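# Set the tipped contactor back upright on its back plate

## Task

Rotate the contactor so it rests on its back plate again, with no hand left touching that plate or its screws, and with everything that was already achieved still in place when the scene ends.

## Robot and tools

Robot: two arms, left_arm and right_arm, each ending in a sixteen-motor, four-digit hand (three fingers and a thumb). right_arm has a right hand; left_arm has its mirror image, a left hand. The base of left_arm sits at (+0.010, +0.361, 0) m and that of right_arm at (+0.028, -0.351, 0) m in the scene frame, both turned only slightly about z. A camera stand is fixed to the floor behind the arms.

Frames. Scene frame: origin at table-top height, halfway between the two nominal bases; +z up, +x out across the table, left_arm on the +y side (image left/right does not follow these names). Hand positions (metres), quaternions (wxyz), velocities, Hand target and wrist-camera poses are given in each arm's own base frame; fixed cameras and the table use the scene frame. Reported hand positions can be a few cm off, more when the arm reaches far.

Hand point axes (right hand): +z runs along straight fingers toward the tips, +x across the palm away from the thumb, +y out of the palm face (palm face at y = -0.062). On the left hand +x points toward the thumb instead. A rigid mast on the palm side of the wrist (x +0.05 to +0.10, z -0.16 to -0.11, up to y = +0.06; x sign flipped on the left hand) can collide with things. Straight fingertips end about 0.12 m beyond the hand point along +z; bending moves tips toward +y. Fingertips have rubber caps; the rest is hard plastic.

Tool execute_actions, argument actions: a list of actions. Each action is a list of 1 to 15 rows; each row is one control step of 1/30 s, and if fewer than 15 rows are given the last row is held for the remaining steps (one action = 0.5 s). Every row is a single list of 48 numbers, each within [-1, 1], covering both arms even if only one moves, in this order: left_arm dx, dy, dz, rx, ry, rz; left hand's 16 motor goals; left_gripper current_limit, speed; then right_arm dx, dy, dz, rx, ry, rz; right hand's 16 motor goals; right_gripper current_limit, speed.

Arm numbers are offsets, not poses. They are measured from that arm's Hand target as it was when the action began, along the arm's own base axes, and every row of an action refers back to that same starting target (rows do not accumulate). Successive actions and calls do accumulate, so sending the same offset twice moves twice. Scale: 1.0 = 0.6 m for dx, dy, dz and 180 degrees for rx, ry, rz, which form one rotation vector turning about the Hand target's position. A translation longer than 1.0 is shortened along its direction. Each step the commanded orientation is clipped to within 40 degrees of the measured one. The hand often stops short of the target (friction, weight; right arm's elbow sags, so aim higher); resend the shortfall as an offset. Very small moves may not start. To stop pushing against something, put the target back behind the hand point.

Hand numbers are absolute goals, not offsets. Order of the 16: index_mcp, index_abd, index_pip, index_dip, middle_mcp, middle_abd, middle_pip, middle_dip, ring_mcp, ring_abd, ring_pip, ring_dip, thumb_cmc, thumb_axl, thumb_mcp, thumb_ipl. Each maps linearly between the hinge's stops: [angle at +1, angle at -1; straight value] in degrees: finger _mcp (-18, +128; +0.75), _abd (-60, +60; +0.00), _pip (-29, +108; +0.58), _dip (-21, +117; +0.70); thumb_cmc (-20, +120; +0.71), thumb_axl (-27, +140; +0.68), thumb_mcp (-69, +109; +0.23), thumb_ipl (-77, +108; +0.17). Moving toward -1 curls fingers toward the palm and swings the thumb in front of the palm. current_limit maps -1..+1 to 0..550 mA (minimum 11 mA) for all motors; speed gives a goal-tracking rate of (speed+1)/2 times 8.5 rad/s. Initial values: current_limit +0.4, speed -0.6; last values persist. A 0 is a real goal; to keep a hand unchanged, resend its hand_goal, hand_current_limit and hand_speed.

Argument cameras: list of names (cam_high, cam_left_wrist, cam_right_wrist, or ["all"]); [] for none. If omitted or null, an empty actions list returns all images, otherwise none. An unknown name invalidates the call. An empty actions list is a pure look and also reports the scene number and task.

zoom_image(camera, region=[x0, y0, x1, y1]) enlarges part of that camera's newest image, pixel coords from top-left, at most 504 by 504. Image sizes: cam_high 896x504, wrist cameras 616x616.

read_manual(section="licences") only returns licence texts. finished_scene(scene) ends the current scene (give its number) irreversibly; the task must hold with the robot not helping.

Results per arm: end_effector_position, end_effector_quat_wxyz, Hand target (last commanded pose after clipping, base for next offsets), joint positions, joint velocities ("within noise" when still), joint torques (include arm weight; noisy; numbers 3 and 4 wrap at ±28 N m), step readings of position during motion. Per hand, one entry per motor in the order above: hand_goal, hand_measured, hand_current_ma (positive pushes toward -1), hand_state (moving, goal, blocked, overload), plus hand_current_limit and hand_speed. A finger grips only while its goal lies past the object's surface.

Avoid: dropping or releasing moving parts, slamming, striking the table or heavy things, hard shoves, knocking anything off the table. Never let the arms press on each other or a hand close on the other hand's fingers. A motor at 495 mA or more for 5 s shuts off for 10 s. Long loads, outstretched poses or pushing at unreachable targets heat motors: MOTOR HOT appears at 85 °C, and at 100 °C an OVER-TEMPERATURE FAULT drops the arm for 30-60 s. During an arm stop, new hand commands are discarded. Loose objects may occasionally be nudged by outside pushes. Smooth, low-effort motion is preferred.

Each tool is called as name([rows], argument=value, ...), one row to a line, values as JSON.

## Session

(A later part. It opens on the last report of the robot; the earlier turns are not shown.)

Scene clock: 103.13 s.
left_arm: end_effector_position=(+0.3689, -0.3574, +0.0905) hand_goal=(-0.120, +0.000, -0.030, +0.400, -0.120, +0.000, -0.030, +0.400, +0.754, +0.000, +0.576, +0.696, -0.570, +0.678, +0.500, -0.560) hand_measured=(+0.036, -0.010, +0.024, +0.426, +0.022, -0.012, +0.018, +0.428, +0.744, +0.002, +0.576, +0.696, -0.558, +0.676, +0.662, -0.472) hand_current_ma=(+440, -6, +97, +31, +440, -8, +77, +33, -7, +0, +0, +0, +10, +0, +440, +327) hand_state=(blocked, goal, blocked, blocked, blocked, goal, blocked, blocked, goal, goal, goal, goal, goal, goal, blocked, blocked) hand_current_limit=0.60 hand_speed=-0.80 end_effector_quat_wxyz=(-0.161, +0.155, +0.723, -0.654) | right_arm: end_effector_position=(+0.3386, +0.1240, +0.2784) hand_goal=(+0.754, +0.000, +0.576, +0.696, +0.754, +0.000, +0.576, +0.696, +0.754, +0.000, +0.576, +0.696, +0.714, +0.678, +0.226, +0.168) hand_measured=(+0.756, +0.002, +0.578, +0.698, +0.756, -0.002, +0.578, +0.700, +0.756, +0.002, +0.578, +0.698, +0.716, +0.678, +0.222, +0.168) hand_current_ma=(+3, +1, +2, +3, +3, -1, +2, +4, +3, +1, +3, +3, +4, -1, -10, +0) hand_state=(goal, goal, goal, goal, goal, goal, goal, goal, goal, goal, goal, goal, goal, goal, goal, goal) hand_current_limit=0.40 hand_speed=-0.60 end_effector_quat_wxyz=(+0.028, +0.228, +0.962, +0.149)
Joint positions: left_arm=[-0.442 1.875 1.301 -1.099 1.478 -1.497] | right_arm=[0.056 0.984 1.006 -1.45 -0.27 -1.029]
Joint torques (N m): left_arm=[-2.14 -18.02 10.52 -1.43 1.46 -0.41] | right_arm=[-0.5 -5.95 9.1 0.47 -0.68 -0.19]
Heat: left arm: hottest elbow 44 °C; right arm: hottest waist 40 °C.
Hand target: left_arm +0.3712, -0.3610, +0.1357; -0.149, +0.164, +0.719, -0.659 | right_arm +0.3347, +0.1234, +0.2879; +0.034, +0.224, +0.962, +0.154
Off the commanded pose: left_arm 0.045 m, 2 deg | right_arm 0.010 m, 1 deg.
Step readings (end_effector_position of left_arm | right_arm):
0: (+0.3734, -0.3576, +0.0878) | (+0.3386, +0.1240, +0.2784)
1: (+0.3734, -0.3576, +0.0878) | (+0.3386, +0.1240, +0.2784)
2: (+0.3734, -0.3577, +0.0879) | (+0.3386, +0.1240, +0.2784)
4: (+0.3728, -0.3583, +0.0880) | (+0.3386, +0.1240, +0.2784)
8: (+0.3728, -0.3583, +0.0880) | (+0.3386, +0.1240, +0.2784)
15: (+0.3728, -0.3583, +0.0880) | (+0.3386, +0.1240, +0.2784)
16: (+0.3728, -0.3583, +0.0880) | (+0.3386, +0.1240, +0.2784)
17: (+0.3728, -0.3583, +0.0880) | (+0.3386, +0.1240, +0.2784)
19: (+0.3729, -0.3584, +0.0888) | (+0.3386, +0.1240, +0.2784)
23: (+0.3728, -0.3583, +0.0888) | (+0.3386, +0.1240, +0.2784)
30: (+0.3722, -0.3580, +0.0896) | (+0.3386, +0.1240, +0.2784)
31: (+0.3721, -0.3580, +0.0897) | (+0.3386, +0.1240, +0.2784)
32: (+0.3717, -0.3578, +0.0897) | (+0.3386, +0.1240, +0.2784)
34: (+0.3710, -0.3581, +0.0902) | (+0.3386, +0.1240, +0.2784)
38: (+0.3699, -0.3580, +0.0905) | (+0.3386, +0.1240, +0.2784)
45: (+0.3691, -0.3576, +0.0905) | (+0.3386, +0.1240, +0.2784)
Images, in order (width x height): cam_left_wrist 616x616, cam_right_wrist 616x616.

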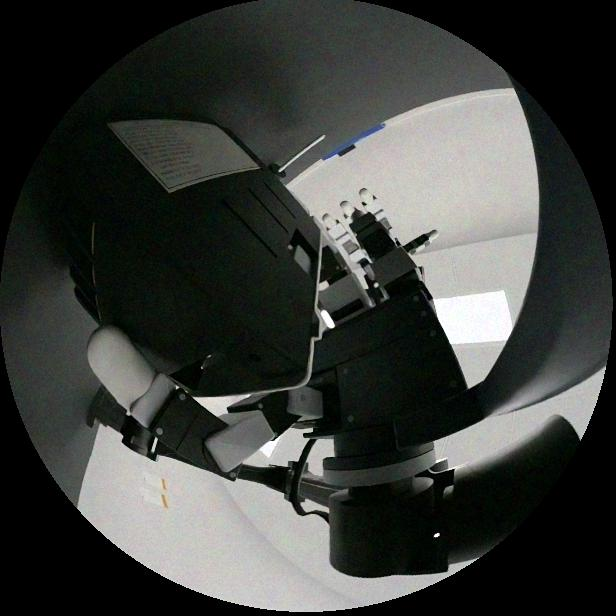

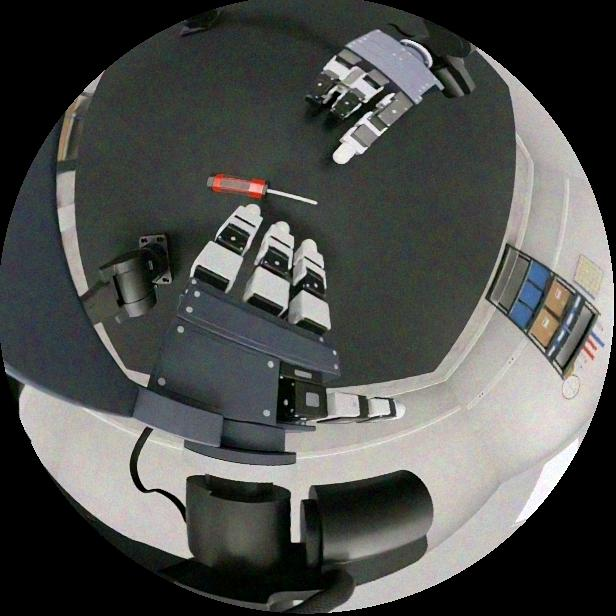

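execute_actions([
  [[0,0,0.025,0,0,0,-0.12,0,-0.03,0.4,-0.12,0,-0.03,0.4,0.754,0,0.576,0.696,-0.571,0.678,0.5,-0.56,0.6,-0.8,0,0,0,0,0,0,0.754,0,0.576,0.696,0.754,0,0.576,0.696,0.754,0,0.576,0.696,0.714,0.678,0.226,0.168,0.4,-0.6]],
  [[0,0,0.025,0,0,0,-0.12,0,-0.03,0.4,-0.12,0,-0.03,0.4,0.754,0,0.576,0.696,-0.571,0.678,0.5,-0.56,0.6,-0.8,0,0,0,0,0,0,0.754,0,0.576,0.696,0.754,0,0.576,0.696,0.754,0,0.576,0.696,0.714,0.678,0.226,0.168,0.4,-0.6]],
], cameras=["cam_left_wrist","cam_right_wrist","cam_high"])

zoom_image(camera="cam_high", region=[450, 180, 570, 300])

Scene clock: 105.20 s.
left_arm: end_effector_position=(+0.3634, -0.3491, +0.1149) hand_goal=(-0.120, +0.000, -0.030, +0.400, -0.120, +0.000, -0.030, +0.400, +0.754, +0.000, +0.576, +0.696, -0.570, +0.678, +0.500, -0.560) hand_measured=(+0.030, -0.018, +0.036, +0.434, -0.030, -0.010, +0.018, +0.426, +0.744, +0.002, +0.576, +0.696, -0.564, +0.676, +0.662, -0.472) hand_current_ma=(+440, -13, +127, +47, +231, -6, +80, +32, -7, +0, +0, +0, +3, +0, +440, +327) hand_state=(blocked, goal, blocked, blocked, blocked, goal, blocked, blocked, goal, goal, goal, goal, goal, goal, blocked, blocked) hand_current_limit=0.60 hand_speed=-0.80 end_effector_quat_wxyz=(-0.162, +0.147, +0.727, -0.651) | right_arm: end_effector_position=(+0.3386, +0.1240, +0.2784) hand_goal=(+0.754, +0.000, +0.576, +0.696, +0.754, +0.000, +0.576, +0.696, +0.754, +0.000, +0.576, +0.696, +0.714, +0.678, +0.226, +0.168) hand_measured=(+0.756, +0.002, +0.578, +0.698, +0.756, -0.002, +0.578, +0.700, +0.756, +0.002, +0.578, +0.698, +0.716, +0.678, +0.222, +0.168) hand_current_ma=(+3, +1, +2, +3, +3, -1, +2, +4, +3, +1, +3, +3, +4, -1, -10, +0) hand_state=(goal, goal, goal, goal, goal, goal, goal, goal, goal, goal, goal, goal, goal, goal, goal, goal) hand_current_limit=0.40 hand_speed=-0.60 end_effector_quat_wxyz=(+0.028, +0.228, +0.962, +0.149)
Joint positions: left_arm=[-0.433 1.824 1.301 -1.165 1.47 -1.497] | right_arm=[0.056 0.984 1.006 -1.45 -0.27 -1.029]
Joint torques (N m): left_arm=[-1.67 -16.97 13.75 -1.31 1.79 -0.45] | right_arm=[-0.56 -6.12 9.11 0.47 -0.69 -0.19]
Heat: left arm: hottest elbow 44 °C; right arm: hottest waist 40 °C.
Hand target: left_arm +0.3712, -0.3610, +0.1657; -0.149, +0.164, +0.719, -0.659 | right_arm +0.3347, +0.1234, +0.2879; +0.034, +0.224, +0.962, +0.154
Off the commanded pose: left_arm 0.053 m, 3 deg | right_arm 0.010 m, 1 deg.
Step readings (end_effector_position of left_arm | right_arm):
0: (+0.3689, -0.3574, +0.0905) | (+0.3386, +0.1240, +0.2784)
1: (+0.3689, -0.3574, +0.0905) | (+0.3386, +0.1240, +0.2784)
2: (+0.3687, -0.3573, +0.0905) | (+0.3386, +0.1240, +0.2784)
4: (+0.3680, -0.3565, +0.0909) | (+0.3386, +0.1240, +0.2784)
8: (+0.3661, -0.3553, +0.0923) | (+0.3386, +0.1240, +0.2784)
15: (+0.3643, -0.3544, +0.0926) | (+0.3386, +0.1240, +0.2784)
16: (+0.3642, -0.3543, +0.0926) | (+0.3386, +0.1240, +0.2784)
17: (+0.3645, -0.3537, +0.0934) | (+0.3386, +0.1240, +0.2784)
19: (+0.3636, -0.3532, +0.0950) | (+0.3386, +0.1240, +0.2784)
23: (+0.3621, -0.3525, +0.1011) | (+0.3386, +0.1240, +0.2784)
30: (+0.3618, -0.3516, +0.1105) | (+0.3386, +0.1240, +0.2784)

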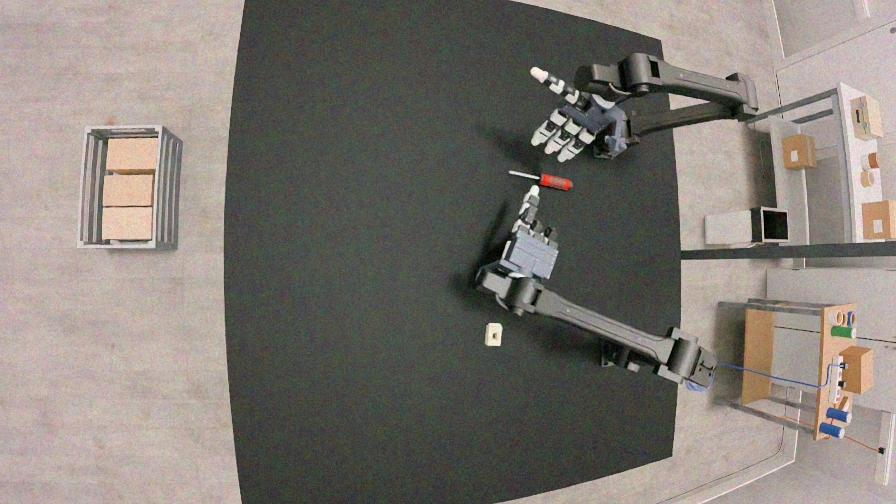

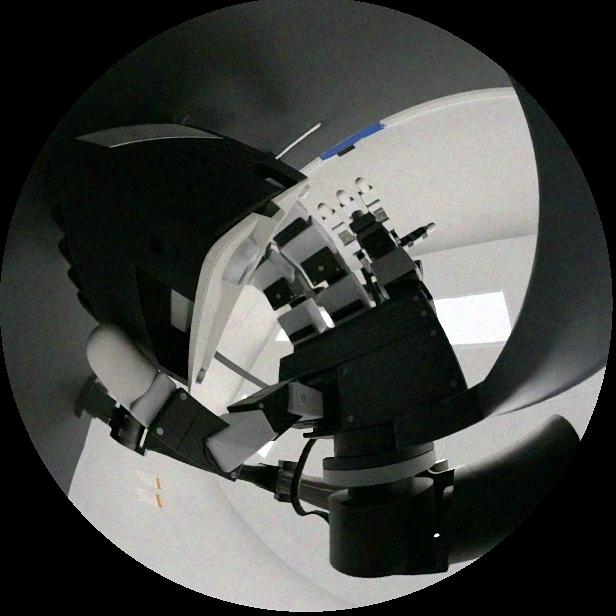

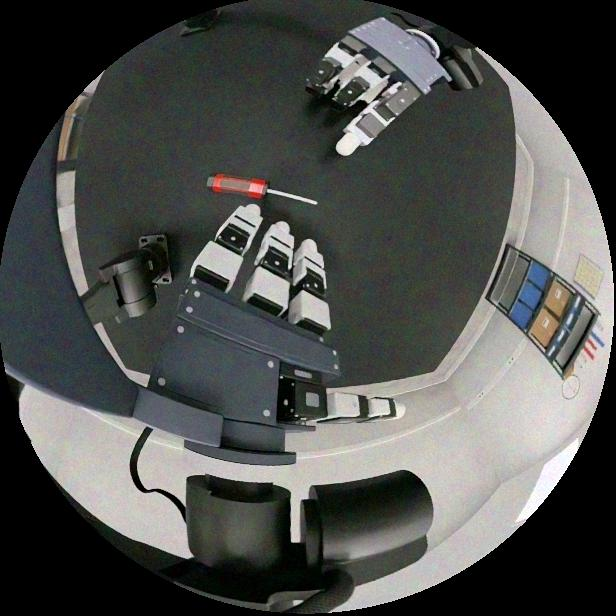

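Scaled by 4.200 from the camera's 896x504 image, which has a finer 1280x720 frame.

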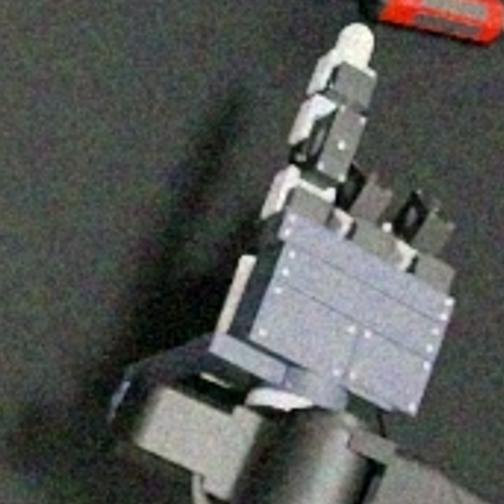

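execute_actions([
  [[0,0,0,0,0,0,-0.15,0,-0.05,0.36,0.3,0,0.1,0.45,0.754,0,0.576,0.696,-0.571,0.678,0.5,-0.56,0.72,-0.7,0,0,0,0,0,0,0.754,0,0.576,0.696,0.754,0,0.576,0.696,0.754,0,0.576,0.696,0.714,0.678,0.226,0.168,0.4,-0.6]],
  [[0,0,0.03,0,0,0,-0.15,0,-0.05,0.36,0.3,0,0.1,0.45,0.754,0,0.576,0.696,-0.571,0.678,0.5,-0.56,0.72,-0.7,0,0,0,0,0,0,0.754,0,0.576,0.696,0.754,0,0.576,0.696,0.754,0,0.576,0.696,0.714,0.678,0.226,0.168,0.4,-0.6]],
], cameras=["cam_left_wrist","cam_right_wrist","cam_high"])

zoom_image(camera="cam_left_wrist", region=[0, 50, 350, 400])

Scene clock: 108.00 s.
left_arm: end_effector_position=(+0.3592, -0.3455, +0.1238) hand_goal=(-0.150, +0.000, -0.050, +0.360, +0.300, +0.000, +0.100, +0.450, +0.754, +0.000, +0.576, +0.696, -0.570, +0.678, +0.500, -0.560) hand_measured=(+0.030, -0.008, +0.044, +0.434, +0.284, -0.004, +0.096, +0.448, +0.744, +0.002, +0.576, +0.696, -0.596, +0.676, +0.646, -0.472) hand_current_ma=(+473, -4, +222, +157, -15, -1, -1, -1, -7, +0, +0, +0, -33, +0, +473, +327) hand_state=(blocked, goal, blocked, blocked, goal, goal, goal, goal, goal, goal, goal, goal, blocked, goal, blocked, blocked) hand_current_limit=0.72 hand_speed=-0.70 end_effector_quat_wxyz=(-0.168, +0.140, +0.728, -0.650) | right_arm: end_effector_position=(+0.3386, +0.1240, +0.2784) hand_goal=(+0.754, +0.000, +0.576, +0.696, +0.754, +0.000, +0.576, +0.696, +0.754, +0.000, +0.576, +0.696, +0.714, +0.678, +0.226, +0.168) hand_measured=(+0.756, +0.002, +0.578, +0.698, +0.756, -0.002, +0.578, +0.700, +0.756, +0.002, +0.578, +0.698, +0.716, +0.678, +0.222, +0.168) hand_current_ma=(+3, +1, +2, +3, +3, -1, +2, +4, +3, +1, +3, +3, +4, -1, -10, +0) hand_state=(goal, goal, goal, goal, goal, goal, goal, goal, goal, goal, goal, goal, goal, goal, goal, goal) hand_current_limit=0.40 hand_speed=-0.60 end_effector_quat_wxyz=(+0.028, +0.228, +0.962, +0.149)
Joint positions: left_arm=[-0.43 1.807 1.301 -1.199 1.47 -1.497] | right_arm=[0.056 0.984 1.006 -1.45 -0.27 -1.029]
Joint torques (N m): left_arm=[-2.02 -17.08 15.51 -1.55 1.83 -0.57] | right_arm=[-0.44 -6.18 9.11 0.47 -0.69 -0.19]
Heat: left arm: hottest elbow 45 °C; right arm: hottest waist 40 °C.
Hand target: left_arm +0.3713, -0.3610, +0.1837; -0.149, +0.164, +0.719, -0.659 | right_arm +0.3347, +0.1234, +0.2879; +0.034, +0.224, +0.962, +0.154
Off the commanded pose: left_arm 0.063 m, 4 deg | right_arm 0.010 m, 1 deg.
Step readings (end_effector_position of left_arm | right_arm):
0: (+0.3634, -0.3491, +0.1149) | (+0.3386, +0.1240, +0.2784)
1: (+0.3634, -0.3491, +0.1149) | (+0.3386, +0.1240, +0.2784)
2: (+0.3634, -0.3491, +0.1149) | (+0.3386, +0.1240, +0.2784)
4: (+0.3639, -0.3485, +0.1149) | (+0.3386, +0.1240, +0.2784)
8: (+0.3642, -0.3478, +0.1156) | (+0.3386, +0.1240, +0.2784)
15: (+0.3640, -0.3478, +0.1157) | (+0.3386, +0.1240, +0.2784)
16: (+0.3639, -0.3477, +0.1157) | (+0.3386, +0.1240, +0.2784)
17: (+0.3638, -0.3477, +0.1157) | (+0.3386, +0.1240, +0.2784)
19: (+0.3630, -0.3473, +0.1159) | (+0.3386, +0.1240, +0.2784)
23: (+0.3612, -0.3465, +0.1185) | (+0.3386, +0.1240, +0.2784)
30: (+0.3596, -0.3458, +0.1230) | (+0.3386, +0.1240, +0.2784)

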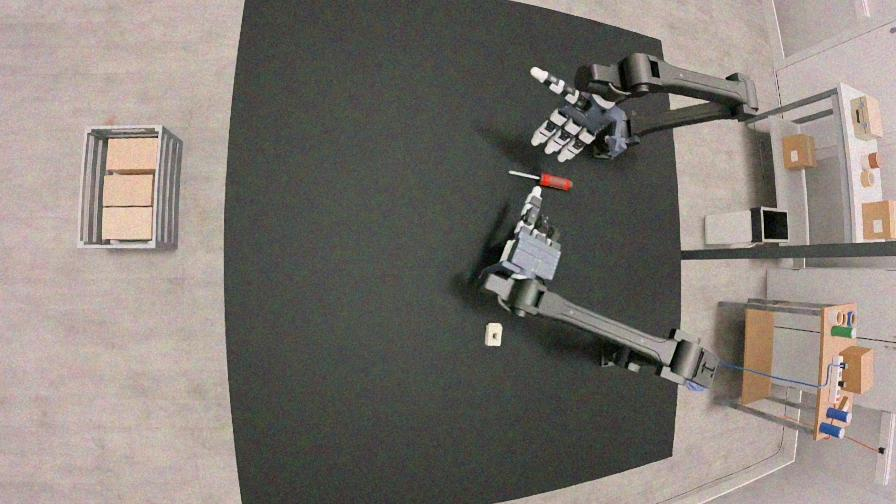

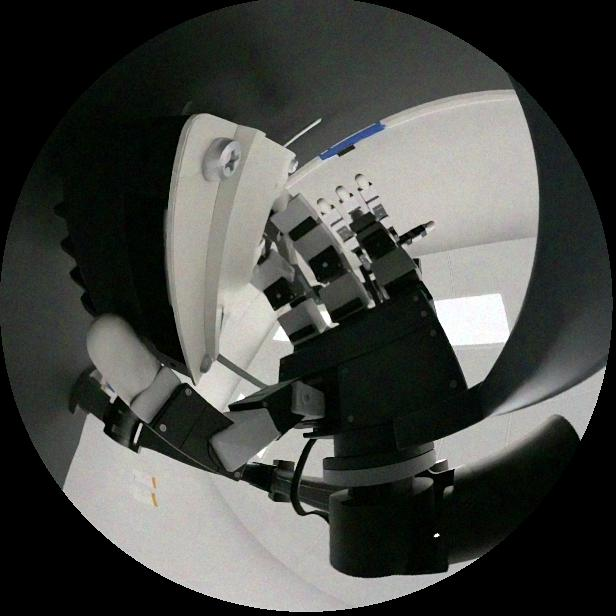

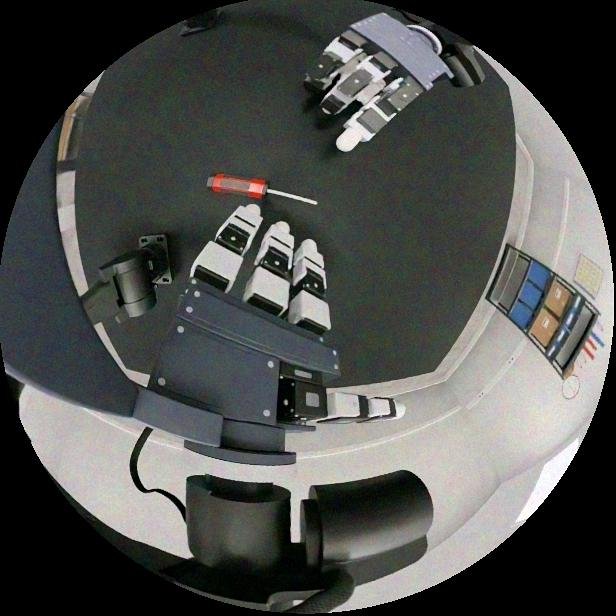

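Scaled by 1.440 from the camera's 616x616 image, which has a finer 880x880 frame.

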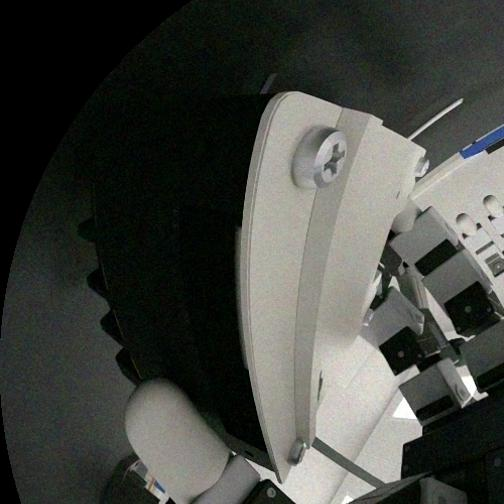

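execute_actions([
  [[0,0,0.03,0,0,0,-0.15,0,-0.05,0.36,0.3,0,0.1,0.45,0.754,0,0.576,0.696,-0.571,0.678,0.5,-0.56,0.72,-0.7,0,0,0,0,0,0,0.754,0,0.576,0.696,0.754,0,0.576,0.696,0.754,0,0.576,0.696,0.714,0.678,0.226,0.168,0.4,-0.6]],
  [[0,0,0.02,0,0,0,-0.15,0,-0.05,0.36,0.3,0,0.1,0.45,0.754,0,0.576,0.696,-0.571,0.678,0.5,-0.56,0.72,-0.7,0,0,0,0,0,0,0.754,0,0.576,0.696,0.754,0,0.576,0.696,0.754,0,0.576,0.696,0.714,0.678,0.226,0.168,0.4,-0.6]],
], cameras=["cam_left_wrist","cam_right_wrist","cam_high"])

zoom_image(camera="cam_high", region=[450, 180, 570, 300])

Scene clock: 109.93 s.
left_arm: end_effector_position=(+0.3597, -0.3531, +0.1872) hand_goal=(-0.150, +0.000, -0.050, +0.360, +0.300, +0.000, +0.100, +0.450, +0.754, +0.000, +0.576, +0.696, -0.570, +0.678, +0.500, -0.560) hand_measured=(-0.150, -0.004, -0.046, +0.364, +0.286, -0.004, +0.096, +0.448, +0.744, +0.002, +0.576, +0.696, -0.574, +0.676, +0.502, -0.556) hand_current_ma=(+0, -1, +2, +1, -14, -1, -1, -1, -7, +0, +0, +0, -2, +0, +0, +2) hand_state=(goal, goal, goal, goal, goal, goal, goal, goal, goal, goal, goal, goal, goal, goal, goal, goal) hand_current_limit=0.72 hand_speed=-0.70 end_effector_quat_wxyz=(-0.161, +0.151, +0.724, -0.654) | right_arm: end_effector_position=(+0.3386, +0.1240, +0.2784) hand_goal=(+0.754, +0.000, +0.576, +0.696, +0.754, +0.000, +0.576, +0.696, +0.754, +0.000, +0.576, +0.696, +0.714, +0.678, +0.226, +0.168) hand_measured=(+0.756, +0.002, +0.578, +0.698, +0.756, -0.002, +0.578, +0.700, +0.756, +0.002, +0.578, +0.698, +0.716, +0.678, +0.222, +0.168) hand_current_ma=(+3, +1, +2, +3, +3, -1, +2, +4, +3, +1, +3, +3, +4, -1, -10, +0) hand_state=(goal, goal, goal, goal, goal, goal, goal, goal, goal, goal, goal, goal, goal, goal, goal, goal) hand_current_limit=0.40 hand_speed=-0.60 end_effector_quat_wxyz=(+0.028, +0.228, +0.962, +0.149)
Joint positions: left_arm=[-0.442 1.731 1.376 -1.277 1.477 -1.546] | right_arm=[0.056 0.984 1.006 -1.45 -0.27 -1.029]
Joint torques (N m): left_arm=[-2.49 -12.92 14.37 -0.81 1.44 -0.3] | right_arm=[-0.38 -6.07 9.11 0.51 -0.69 -0.18]
Heat: left arm: hottest elbow 45 °C; right arm: hottest waist 40 °C.
Hand target: left_arm +0.3712, -0.3610, +0.2137; -0.149, +0.164, +0.719, -0.659 | right_arm +0.3347, +0.1234, +0.2879; +0.034, +0.224, +0.962, +0.154
Off the commanded pose: left_arm 0.030 m, 2 deg | right_arm 0.010 m, 1 deg.
Step readings (end_effector_position of left_arm | right_arm):
0: (+0.3592, -0.3455, +0.1238) | (+0.3386, +0.1240, +0.2784)
1: (+0.3591, -0.3455, +0.1239) | (+0.3386, +0.1240, +0.2784)
2: (+0.3589, -0.3454, +0.1239) | (+0.3386, +0.1240, +0.2784)
4: (+0.3583, -0.3452, +0.1253) | (+0.3386, +0.1240, +0.2784)
8: (+0.3584, -0.3452, +0.1318) | (+0.3386, +0.1240, +0.2784)
15: (+0.3577, -0.3479, +0.1543) | (+0.3386, +0.1240, +0.2784)
16: (+0.3581, -0.3489, +0.1605) | (+0.3386, +0.1240, +0.2784)
17: (+0.3585, -0.3499, +0.1654) | (+0.3386, +0.1240, +0.2784)
19: (+0.3590, -0.3518, +0.1753) | (+0.3386, +0.1240, +0.2784)
23: (+0.3608, -0.3536, +0.1863) | (+0.3386, +0.1240, +0.2784)
30: (+0.3600, -0.3532, +0.1871) | (+0.3386, +0.1240, +0.2784)

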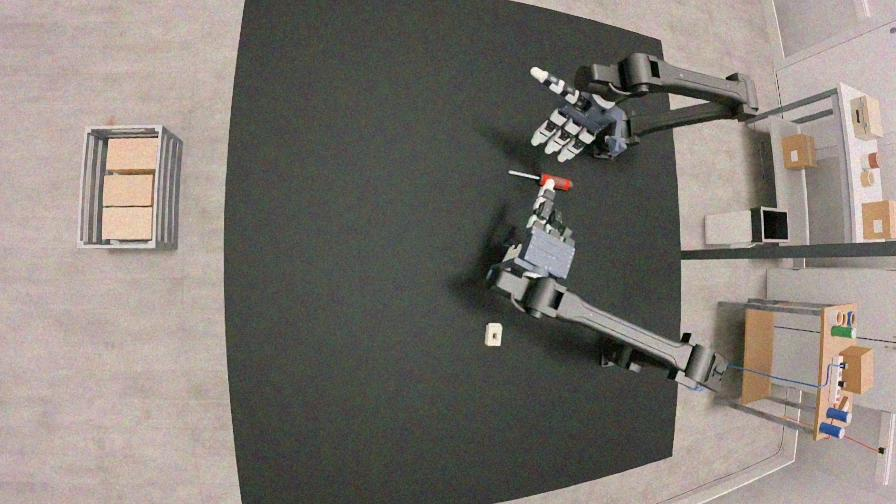

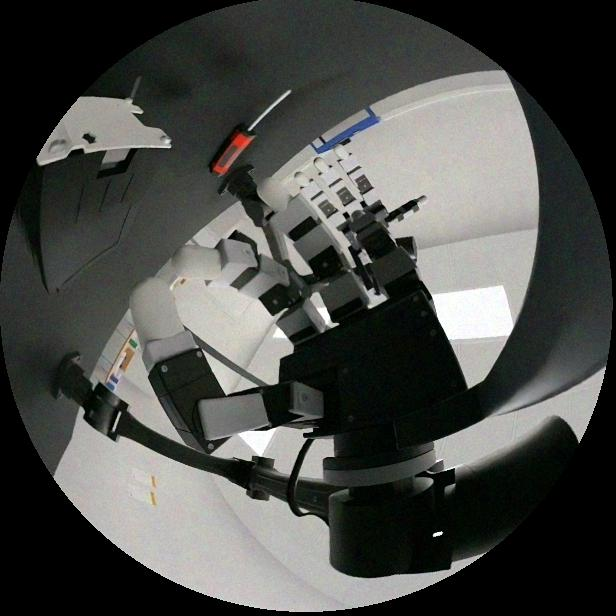

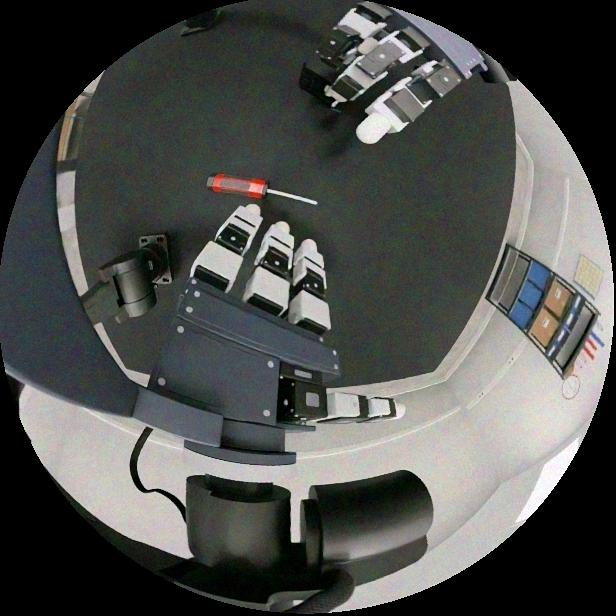

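Scaled by 4.200 from the camera's 896x504 image, which has a finer 1280x720 frame.

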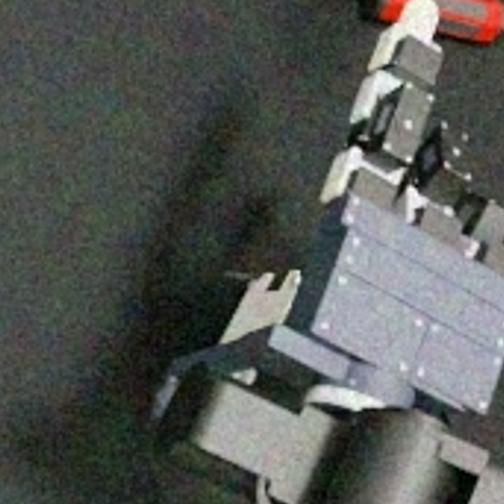

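zoom_image(camera="cam_left_wrist", region=[10, 60, 210, 310])

Scaled by 2.016 from the camera's 616x616 image, which has a finer 880x880 frame.

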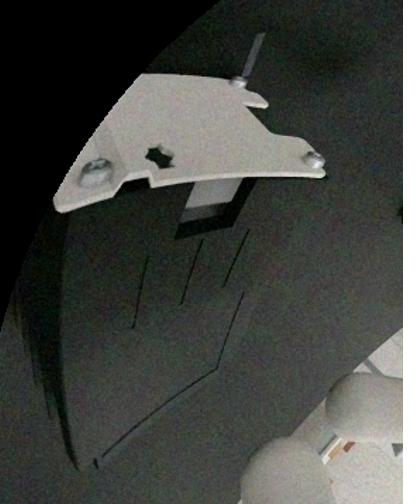

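execute_actions([
  [[-0.03,0.02,0.01,0,0,0,0.41,0,-0.08,0.333,0.41,0,-0.08,0.333,0.754,0,0.576,0.696,-0.571,0.678,0.899,-0.319,0.4,-0.5,0,0,0,0,0,0,0.754,0,0.576,0.696,0.754,0,0.576,0.696,0.754,0,0.576,0.696,0.714,0.678,0.226,0.168,0.4,-0.6]],
  [[-0.035,0.02,0.0,-0.0587,-0.1259,0,0.41,0,-0.08,0.333,0.41,0,-0.08,0.333,0.754,0,0.576,0.696,-0.571,0.678,0.899,-0.319,0.4,-0.5,0,0,0,0,0,0,0.754,0,0.576,0.696,0.754,0,0.576,0.696,0.754,0,0.576,0.696,0.714,0.678,0.226,0.168,0.4,-0.6]],
  [[-0.035,0.02,0.0,-0.0587,-0.1259,0,0.41,0,-0.08,0.333,0.41,0,-0.08,0.333,0.754,0,0.576,0.696,-0.571,0.678,0.899,-0.319,0.4,-0.5,0,0,0,0,0,0,0.754,0,0.576,0.696,0.754,0,0.576,0.696,0.754,0,0.576,0.696,0.714,0.678,0.226,0.168,0.4,-0.6]],
  [[-0.03,0.02,0.0,-0.0587,-0.1259,0,0.41,0,-0.08,0.333,0.41,0,-0.08,0.333,0.754,0,0.576,0.696,-0.571,0.678,0.899,-0.319,0.4,-0.5,0,0,0,0,0,0,0.754,0,0.576,0.696,0.754,0,0.576,0.696,0.754,0,0.576,0.696,0.714,0.678,0.226,0.168,0.4,-0.6]],
], cameras=["all"])

zoom_image(camera="cam_right_wrist", region=[280, 0, 520, 160])

zoom_image(camera="cam_high", region=[450, 180, 570, 300])

Scene clock: 116.20 s.
left_arm: end_effector_position=(+0.2905, -0.3128, +0.2121) hand_goal=(+0.410, +0.000, -0.080, +0.334, +0.410, +0.000, -0.080, +0.334, +0.754, +0.000, +0.576, +0.696, -0.570, +0.678, +0.900, -0.318) hand_measured=(+0.404, +0.000, -0.078, +0.336, +0.404, +0.000, -0.078, +0.336, +0.746, +0.002, +0.576, +0.696, -0.564, +0.678, +0.896, -0.320) hand_current_ma=(-3, +0, +0, +1, -4, +0, +0, +1, -6, +0, +0, +0, +2, +0, -2, -1) hand_state=(goal, goal, goal, goal, goal, goal, goal, goal, goal, goal, goal, goal, goal, goal, goal, goal) hand_current_limit=0.40 hand_speed=-0.50 end_effector_quat_wxyz=(+0.295, +0.533, +0.492, -0.622) | right_arm: end_effector_position=(+0.3386, +0.1240, +0.2784) hand_goal=(+0.754, +0.000, +0.576, +0.696, +0.754, +0.000, +0.576, +0.696, +0.754, +0.000, +0.576, +0.696, +0.714, +0.678, +0.226, +0.168) hand_measured=(+0.756, +0.002, +0.578, +0.698, +0.756, -0.002, +0.578, +0.700, +0.756, +0.002, +0.578, +0.698, +0.716, +0.678, +0.222, +0.168) hand_current_ma=(+3, +1, +2, +3, +3, -1, +2, +4, +3, +1, +3, +3, +4, -1, -10, +0) hand_state=(goal, goal, goal, goal, goal, goal, goal, goal, goal, goal, goal, goal, goal, goal, goal, goal) hand_current_limit=0.40 hand_speed=-0.60 end_effector_quat_wxyz=(+0.028, +0.228, +0.962, +0.149)
Joint positions: left_arm=[-0.416 1.159 0.686 -0.533 1.508 -0.87] | right_arm=[0.056 0.984 1.006 -1.45 -0.27 -1.029]
Joint torques (N m): left_arm=[0.15 -6.36 9.65 1.26 1.38 0.39] | right_arm=[-0.56 -6.01 9.1 0.47 -0.69 -0.19]
Heat: left arm: hottest elbow 46 °C; right arm: hottest waist 40 °C.
Hand target: left_arm +0.2932, -0.3130, +0.2198; +0.321, +0.532, +0.483, -0.617 | right_arm +0.3347, +0.1234, +0.2879; +0.034, +0.224, +0.962, +0.154
Off the commanded pose: left_arm 0.008 m, 3 deg | right_arm 0.010 m, 1 deg.
Step readings (end_effector_position of left_arm | right_arm):
0: (+0.3597, -0.3531, +0.1872) | (+0.3386, +0.1240, +0.2784)
1: (+0.3596, -0.3531, +0.1872) | (+0.3386, +0.1240, +0.2784)
2: (+0.3591, -0.3529, +0.1873) | (+0.3386, +0.1240, +0.2784)
4: (+0.3573, -0.3520, +0.1890) | (+0.3386, +0.1240, +0.2784)
8: (+0.3540, -0.3504, +0.1971) | (+0.3386, +0.1240, +0.2784)
15: (+0.3506, -0.3488, +0.2070) | (+0.3386, +0.1240, +0.2784)
16: (+0.3508, -0.3489, +0.2076) | (+0.3386, +0.1240, +0.2784)
17: (+0.3498, -0.3484, +0.2056) | (+0.3386, +0.1240, +0.2784)
19: (+0.3425, -0.3437, +0.1998) | (+0.3386, +0.1240, +0.2784)
23: (+0.3251, -0.3322, +0.2039) | (+0.3386, +0.1240, +0.2784)
30: (+0.3287, -0.3352, +0.2205) | (+0.3386, +0.1240, +0.2784)
31: (+0.3294, -0.3355, +0.2190) | (+0.3386, +0.1240, +0.2784)
32: (+0.3294, -0.3356, +0.2159) | (+0.3386, +0.1240, +0.2784)
34: (+0.3224, -0.3308, +0.2069) | (+0.3386, +0.1240, +0.2784)
38: (+0.3004, -0.3207, +0.2005) | (+0.3386, +0.1240, +0.2784)
45: (+0.3048, -0.3254, +0.2150) | (+0.3386, +0.1240, +0.2784)
46: (+0.3065, -0.3247, +0.2148) | (+0.3386, +0.1240, +0.2784)
47: (+0.3073, -0.3244, +0.2128) | (+0.3386, +0.1240, +0.2784)
49: (+0.3015, -0.3198, +0.2072) | (+0.3386, +0.1240, +0.2784)
53: (+0.2816, -0.3106, +0.2001) | (+0.3386, +0.1240, +0.2784)
60: (+0.2853, -0.3148, +0.2110) | (+0.3386, +0.1240, +0.2784)

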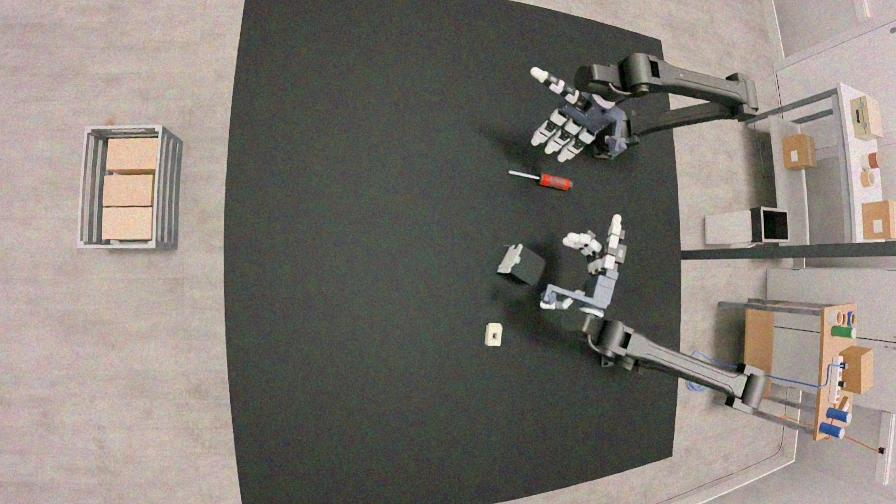

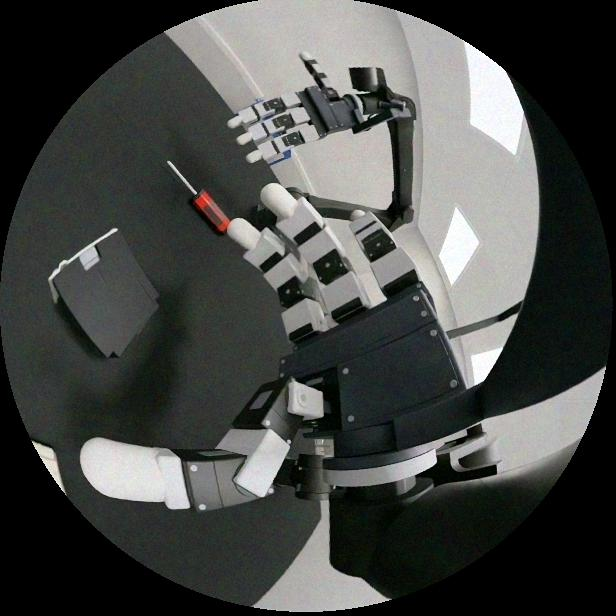

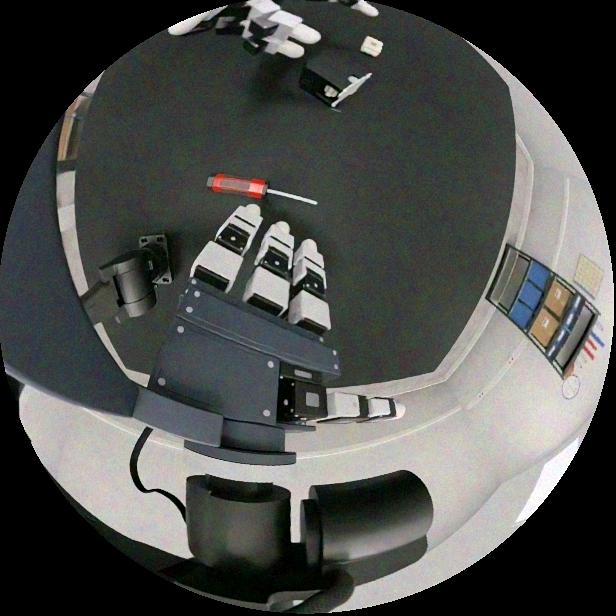

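Scaled by 2.100 from the camera's 616x616 image, which has a finer 880x880 frame.

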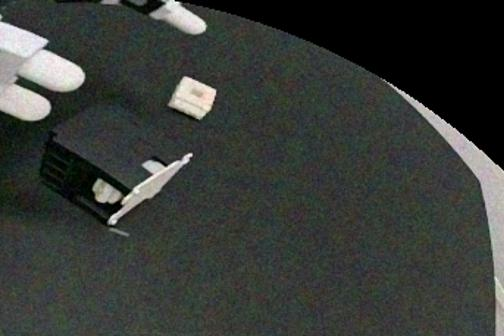

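Scaled by 4.200 from the camera's 896x504 image, which has a finer 1280x720 frame.

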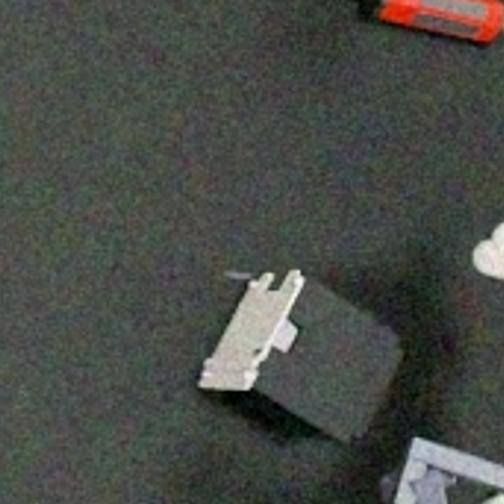

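zoom_image(camera="cam_right_wrist", region=[290, 50, 390, 130])

zoom_image(camera="cam_left_wrist", region=[20, 200, 200, 380])

Scaled by 5.040 from the camera's 616x616 image, which has a finer 880x880 frame.

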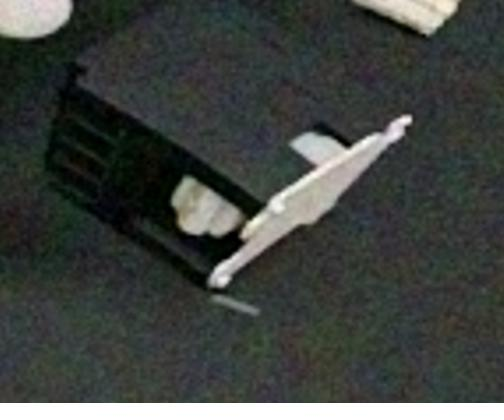

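Scaled by 2.800 from the camera's 616x616 image, which has a finer 880x880 frame.

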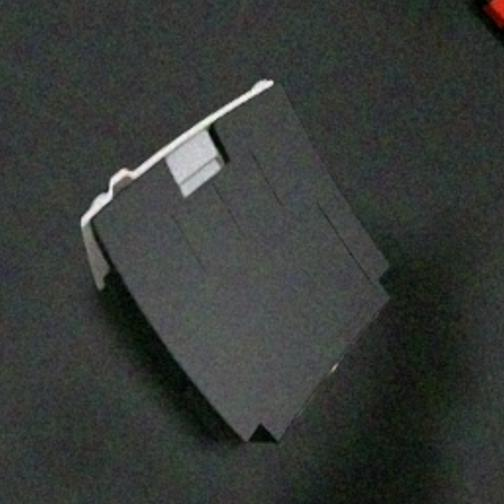

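execute_actions([
  [[0.012,0,0,0.0207,-0.008,-0.0444,0.41,0,-0.08,0.333,0.41,0,-0.08,0.333,0.754,0,0.576,0.696,-0.571,0.678,0.899,-0.319,0.4,-0.5,0,0,0,0,0,0,0.754,0,0.576,0.696,0.754,0,0.576,0.696,0.754,0,0.576,0.696,0.714,0.678,0.226,0.168,0.4,-0.6]],
  [[0.0,0,-0.08,0,0,0,0.41,0,-0.08,0.333,0.41,0,-0.08,0.333,0.754,0,0.576,0.696,-0.571,0.678,0.899,-0.319,0.4,-0.5,0,0,0,0,0,0,0.754,0,0.576,0.696,0.754,0,0.576,0.696,0.754,0,0.576,0.696,0.714,0.678,0.226,0.168,0.4,-0.6]],
  [[0.0,0,-0.05,0,0,0,0.41,0,-0.08,0.333,0.41,0,-0.08,0.333,0.754,0,0.576,0.696,-0.571,0.678,0.899,-0.319,0.4,-0.5,0,0,0,0,0,0,0.754,0,0.576,0.696,0.754,0,0.576,0.696,0.754,0,0.576,0.696,0.714,0.678,0.226,0.168,0.4,-0.6]],
], cameras=["all"])

zoom_image(camera="cam_left_wrist", region=[0, 150, 250, 400])

Scene clock: 120.83 s.
left_arm: end_effector_position=(+0.2885, -0.3126, +0.1326) hand_goal=(+0.410, +0.000, -0.080, +0.334, +0.410, +0.000, -0.080, +0.334, +0.754, +0.000, +0.576, +0.696, -0.570, +0.678, +0.900, -0.318) hand_measured=(+0.406, +0.000, -0.078, +0.336, +0.404, +0.000, -0.078, +0.336, +0.746, +0.002, +0.576, +0.696, -0.564, +0.678, +0.896, -0.320) hand_current_ma=(-2, +0, +0, +1, -3, +0, +0, +1, -5, +0, +0, +0, +3, +0, -2, -1) hand_state=(goal, goal, goal, goal, goal, goal, goal, goal, goal, goal, goal, goal, goal, goal, goal, goal) hand_current_limit=0.40 hand_speed=-0.50 end_effector_quat_wxyz=(+0.283, +0.553, +0.491, -0.610) | right_arm: end_effector_position=(+0.3386, +0.1240, +0.2784) hand_goal=(+0.754, +0.000, +0.576, +0.696, +0.754, +0.000, +0.576, +0.696, +0.754, +0.000, +0.576, +0.696, +0.714, +0.678, +0.226, +0.168) hand_measured=(+0.756, +0.002, +0.578, +0.698, +0.756, -0.002, +0.578, +0.700, +0.756, +0.002, +0.578, +0.698, +0.716, +0.678, +0.222, +0.168) hand_current_ma=(+3, +1, +2, +3, +3, -1, +2, +4, +3, +1, +3, +3, +4, -1, -10, +0) hand_state=(goal, goal, goal, goal, goal, goal, goal, goal, goal, goal, goal, goal, goal, goal, goal, goal) hand_current_limit=0.40 hand_speed=-0.60 end_effector_quat_wxyz=(+0.028, +0.228, +0.962, +0.149)
Joint positions: left_arm=[-0.419 1.378 0.677 -0.779 1.475 -0.383] | right_arm=[0.056 0.984 1.006 -1.45 -0.27 -1.029]
Joint torques (N m): left_arm=[0.44 -5.42 9.99 -0.35 0.98 0.38] | right_arm=[-0.44 -6.01 9.07 0.51 -0.69 -0.19]
Heat: left arm: hottest elbow 46 °C; right arm: hottest waist 40 °C.
Hand target: left_arm +0.3004, -0.3130, +0.1417; +0.266, +0.582, +0.461, -0.615 | right_arm +0.3347, +0.1234, +0.2879; +0.034, +0.224, +0.962, +0.154
Off the commanded pose: left_arm 0.015 m, 5 deg | right_arm 0.010 m, 1 deg.
Step readings (end_effector_position of left_arm | right_arm):
0: (+0.2905, -0.3128, +0.2121) | (+0.3386, +0.1240, +0.2784)
1: (+0.2905, -0.3128, +0.2121) | (+0.3386, +0.1240, +0.2784)
2: (+0.2906, -0.3128, +0.2124) | (+0.3386, +0.1240, +0.2784)
4: (+0.2905, -0.3128, +0.2125) | (+0.3386, +0.1240, +0.2784)
8: (+0.2892, -0.3123, +0.2079) | (+0.3386, +0.1240, +0.2784)
15: (+0.2864, -0.3110, +0.2017) | (+0.3386, +0.1240, +0.2784)
16: (+0.2861, -0.3108, +0.2008) | (+0.3386, +0.1240, +0.2784)
17: (+0.2869, -0.3111, +0.2004) | (+0.3386, +0.1240, +0.2784)
19: (+0.2888, -0.3125, +0.1953) | (+0.3386, +0.1240, +0.2784)
23: (+0.2923, -0.3137, +0.1746) | (+0.3386, +0.1240, +0.2784)
30: (+0.2926, -0.3136, +0.1636) | (+0.3386, +0.1240, +0.2784)
31: (+0.2921, -0.3134, +0.1636) | (+0.3386, +0.1240, +0.2784)
32: (+0.2925, -0.3136, +0.1630) | (+0.3386, +0.1240, +0.2784)
34: (+0.2935, -0.3147, +0.1596) | (+0.3386, +0.1240, +0.2784)
38: (+0.2951, -0.3153, +0.1440) | (+0.3386, +0.1240, +0.2784)
45: (+0.2914, -0.3136, +0.1341) | (+0.3386, +0.1240, +0.2784)

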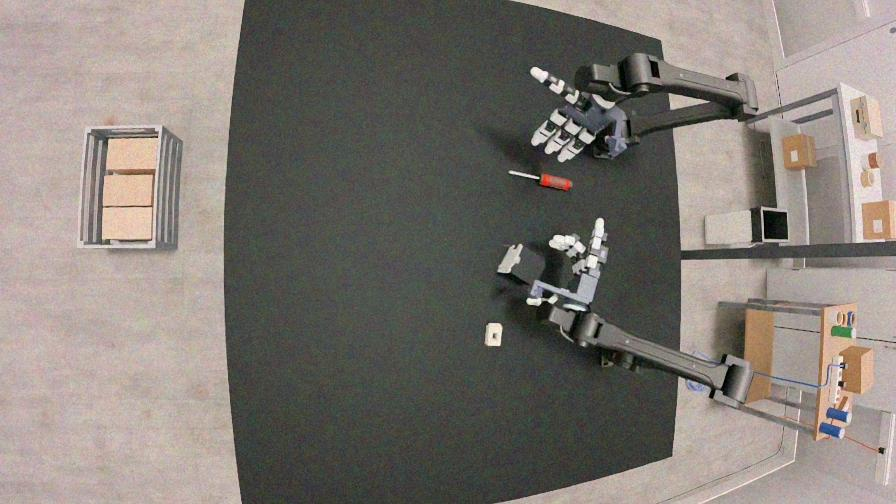

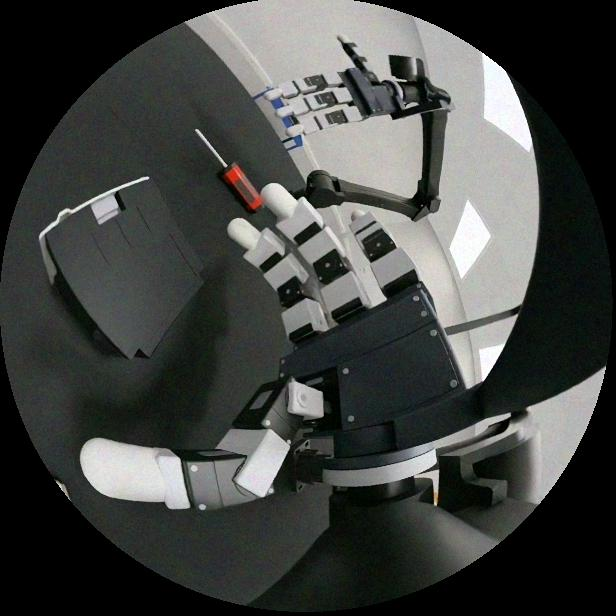

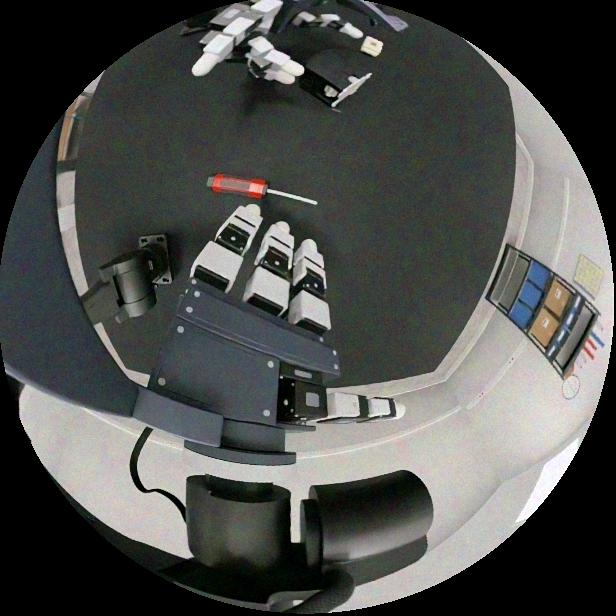

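Scaled by 2.016 from the camera's 616x616 image, which has a finer 880x880 frame.

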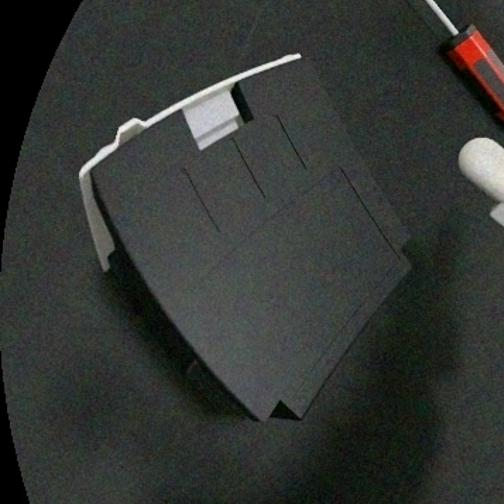

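execute_actions(actions=[])

Scene clock: 122.20 s.
left_arm: end_effector_position=(+0.2885, -0.3126, +0.1326) hand_goal=(+0.410, +0.000, -0.080, +0.334, +0.410, +0.000, -0.080, +0.334, +0.754, +0.000, +0.576, +0.696, -0.570, +0.678, +0.900, -0.318) hand_measured=(+0.406, +0.000, -0.078, +0.336, +0.404, +0.000, -0.078, +0.336, +0.746, +0.002, +0.576, +0.696, -0.564, +0.678, +0.896, -0.320) hand_current_ma=(-2, +0, +0, +1, -3, +0, +0, +1, -5, +0, +0, +0, +3, +0, -2, -1) hand_state=(goal, goal, goal, goal, goal, goal, goal, goal, goal, goal, goal, goal, goal, goal, goal, goal) hand_current_limit=0.40 hand_speed=-0.50 end_effector_quat_wxyz=(+0.283, +0.553, +0.491, -0.610) | right_arm: end_effector_position=(+0.3386, +0.1240, +0.2784) hand_goal=(+0.754, +0.000, +0.576, +0.696, +0.754, +0.000, +0.576, +0.696, +0.754, +0.000, +0.576, +0.696, +0.714, +0.678, +0.226, +0.168) hand_measured=(+0.756, +0.002, +0.578, +0.698, +0.756, -0.002, +0.578, +0.700, +0.756, +0.002, +0.578, +0.698, +0.716, +0.678, +0.222, +0.168) hand_current_ma=(+3, +1, +2, +3, +3, -1, +2, +4, +3, +1, +3, +3, +4, -1, -10, +0) hand_state=(goal, goal, goal, goal, goal, goal, goal, goal, goal, goal, goal, goal, goal, goal, goal, goal) hand_current_limit=0.40 hand_speed=-0.60 end_effector_quat_wxyz=(+0.028, +0.228, +0.962, +0.149)
Joint positions: left_arm=[-0.419 1.378 0.677 -0.779 1.475 -0.382] | right_arm=[0.056 0.984 1.006 -1.45 -0.27 -1.029]
Joint velocities: within noise
Joint torques (N m): left_arm=[0.5 -6.12 10.13 -0.2 0.95 0.36] | right_arm=[-0.38 -6.07 9.07 0.49 -0.68 -0.19]
Heat: left arm: hottest elbow 46 °C; right arm: hottest waist 40 °C.
Hand target: left_arm +0.3004, -0.3130, +0.1417; +0.266, +0.582, +0.461, -0.615 | right_arm +0.3347, +0.1234, +0.2879; +0.034, +0.224, +0.962, +0.154
Off the commanded pose: left_arm 0.015 m, 5 deg | right_arm 0.010 m, 1 deg.

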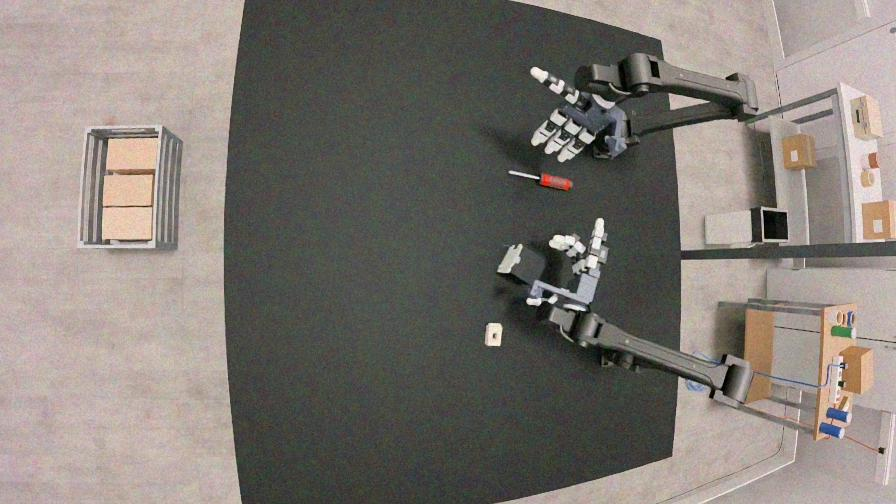

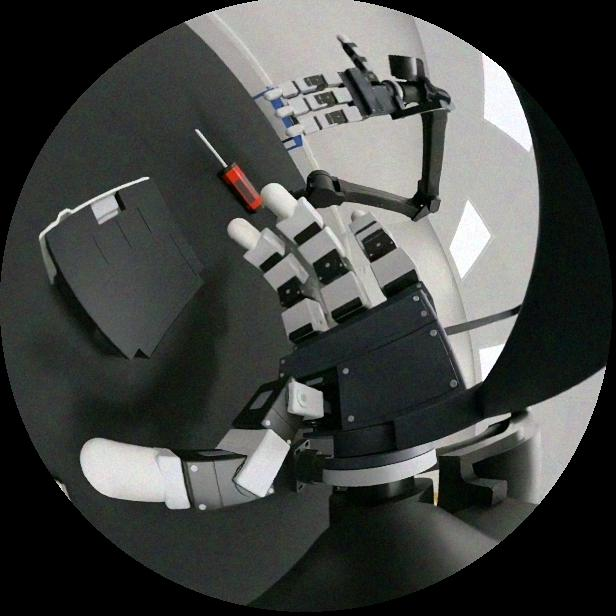

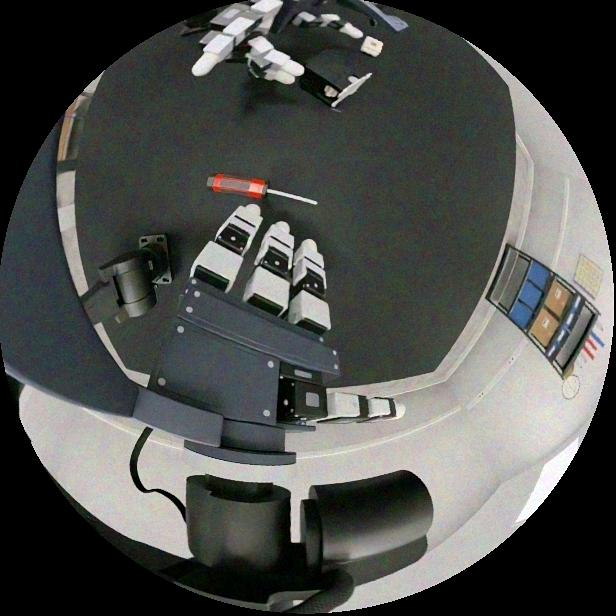

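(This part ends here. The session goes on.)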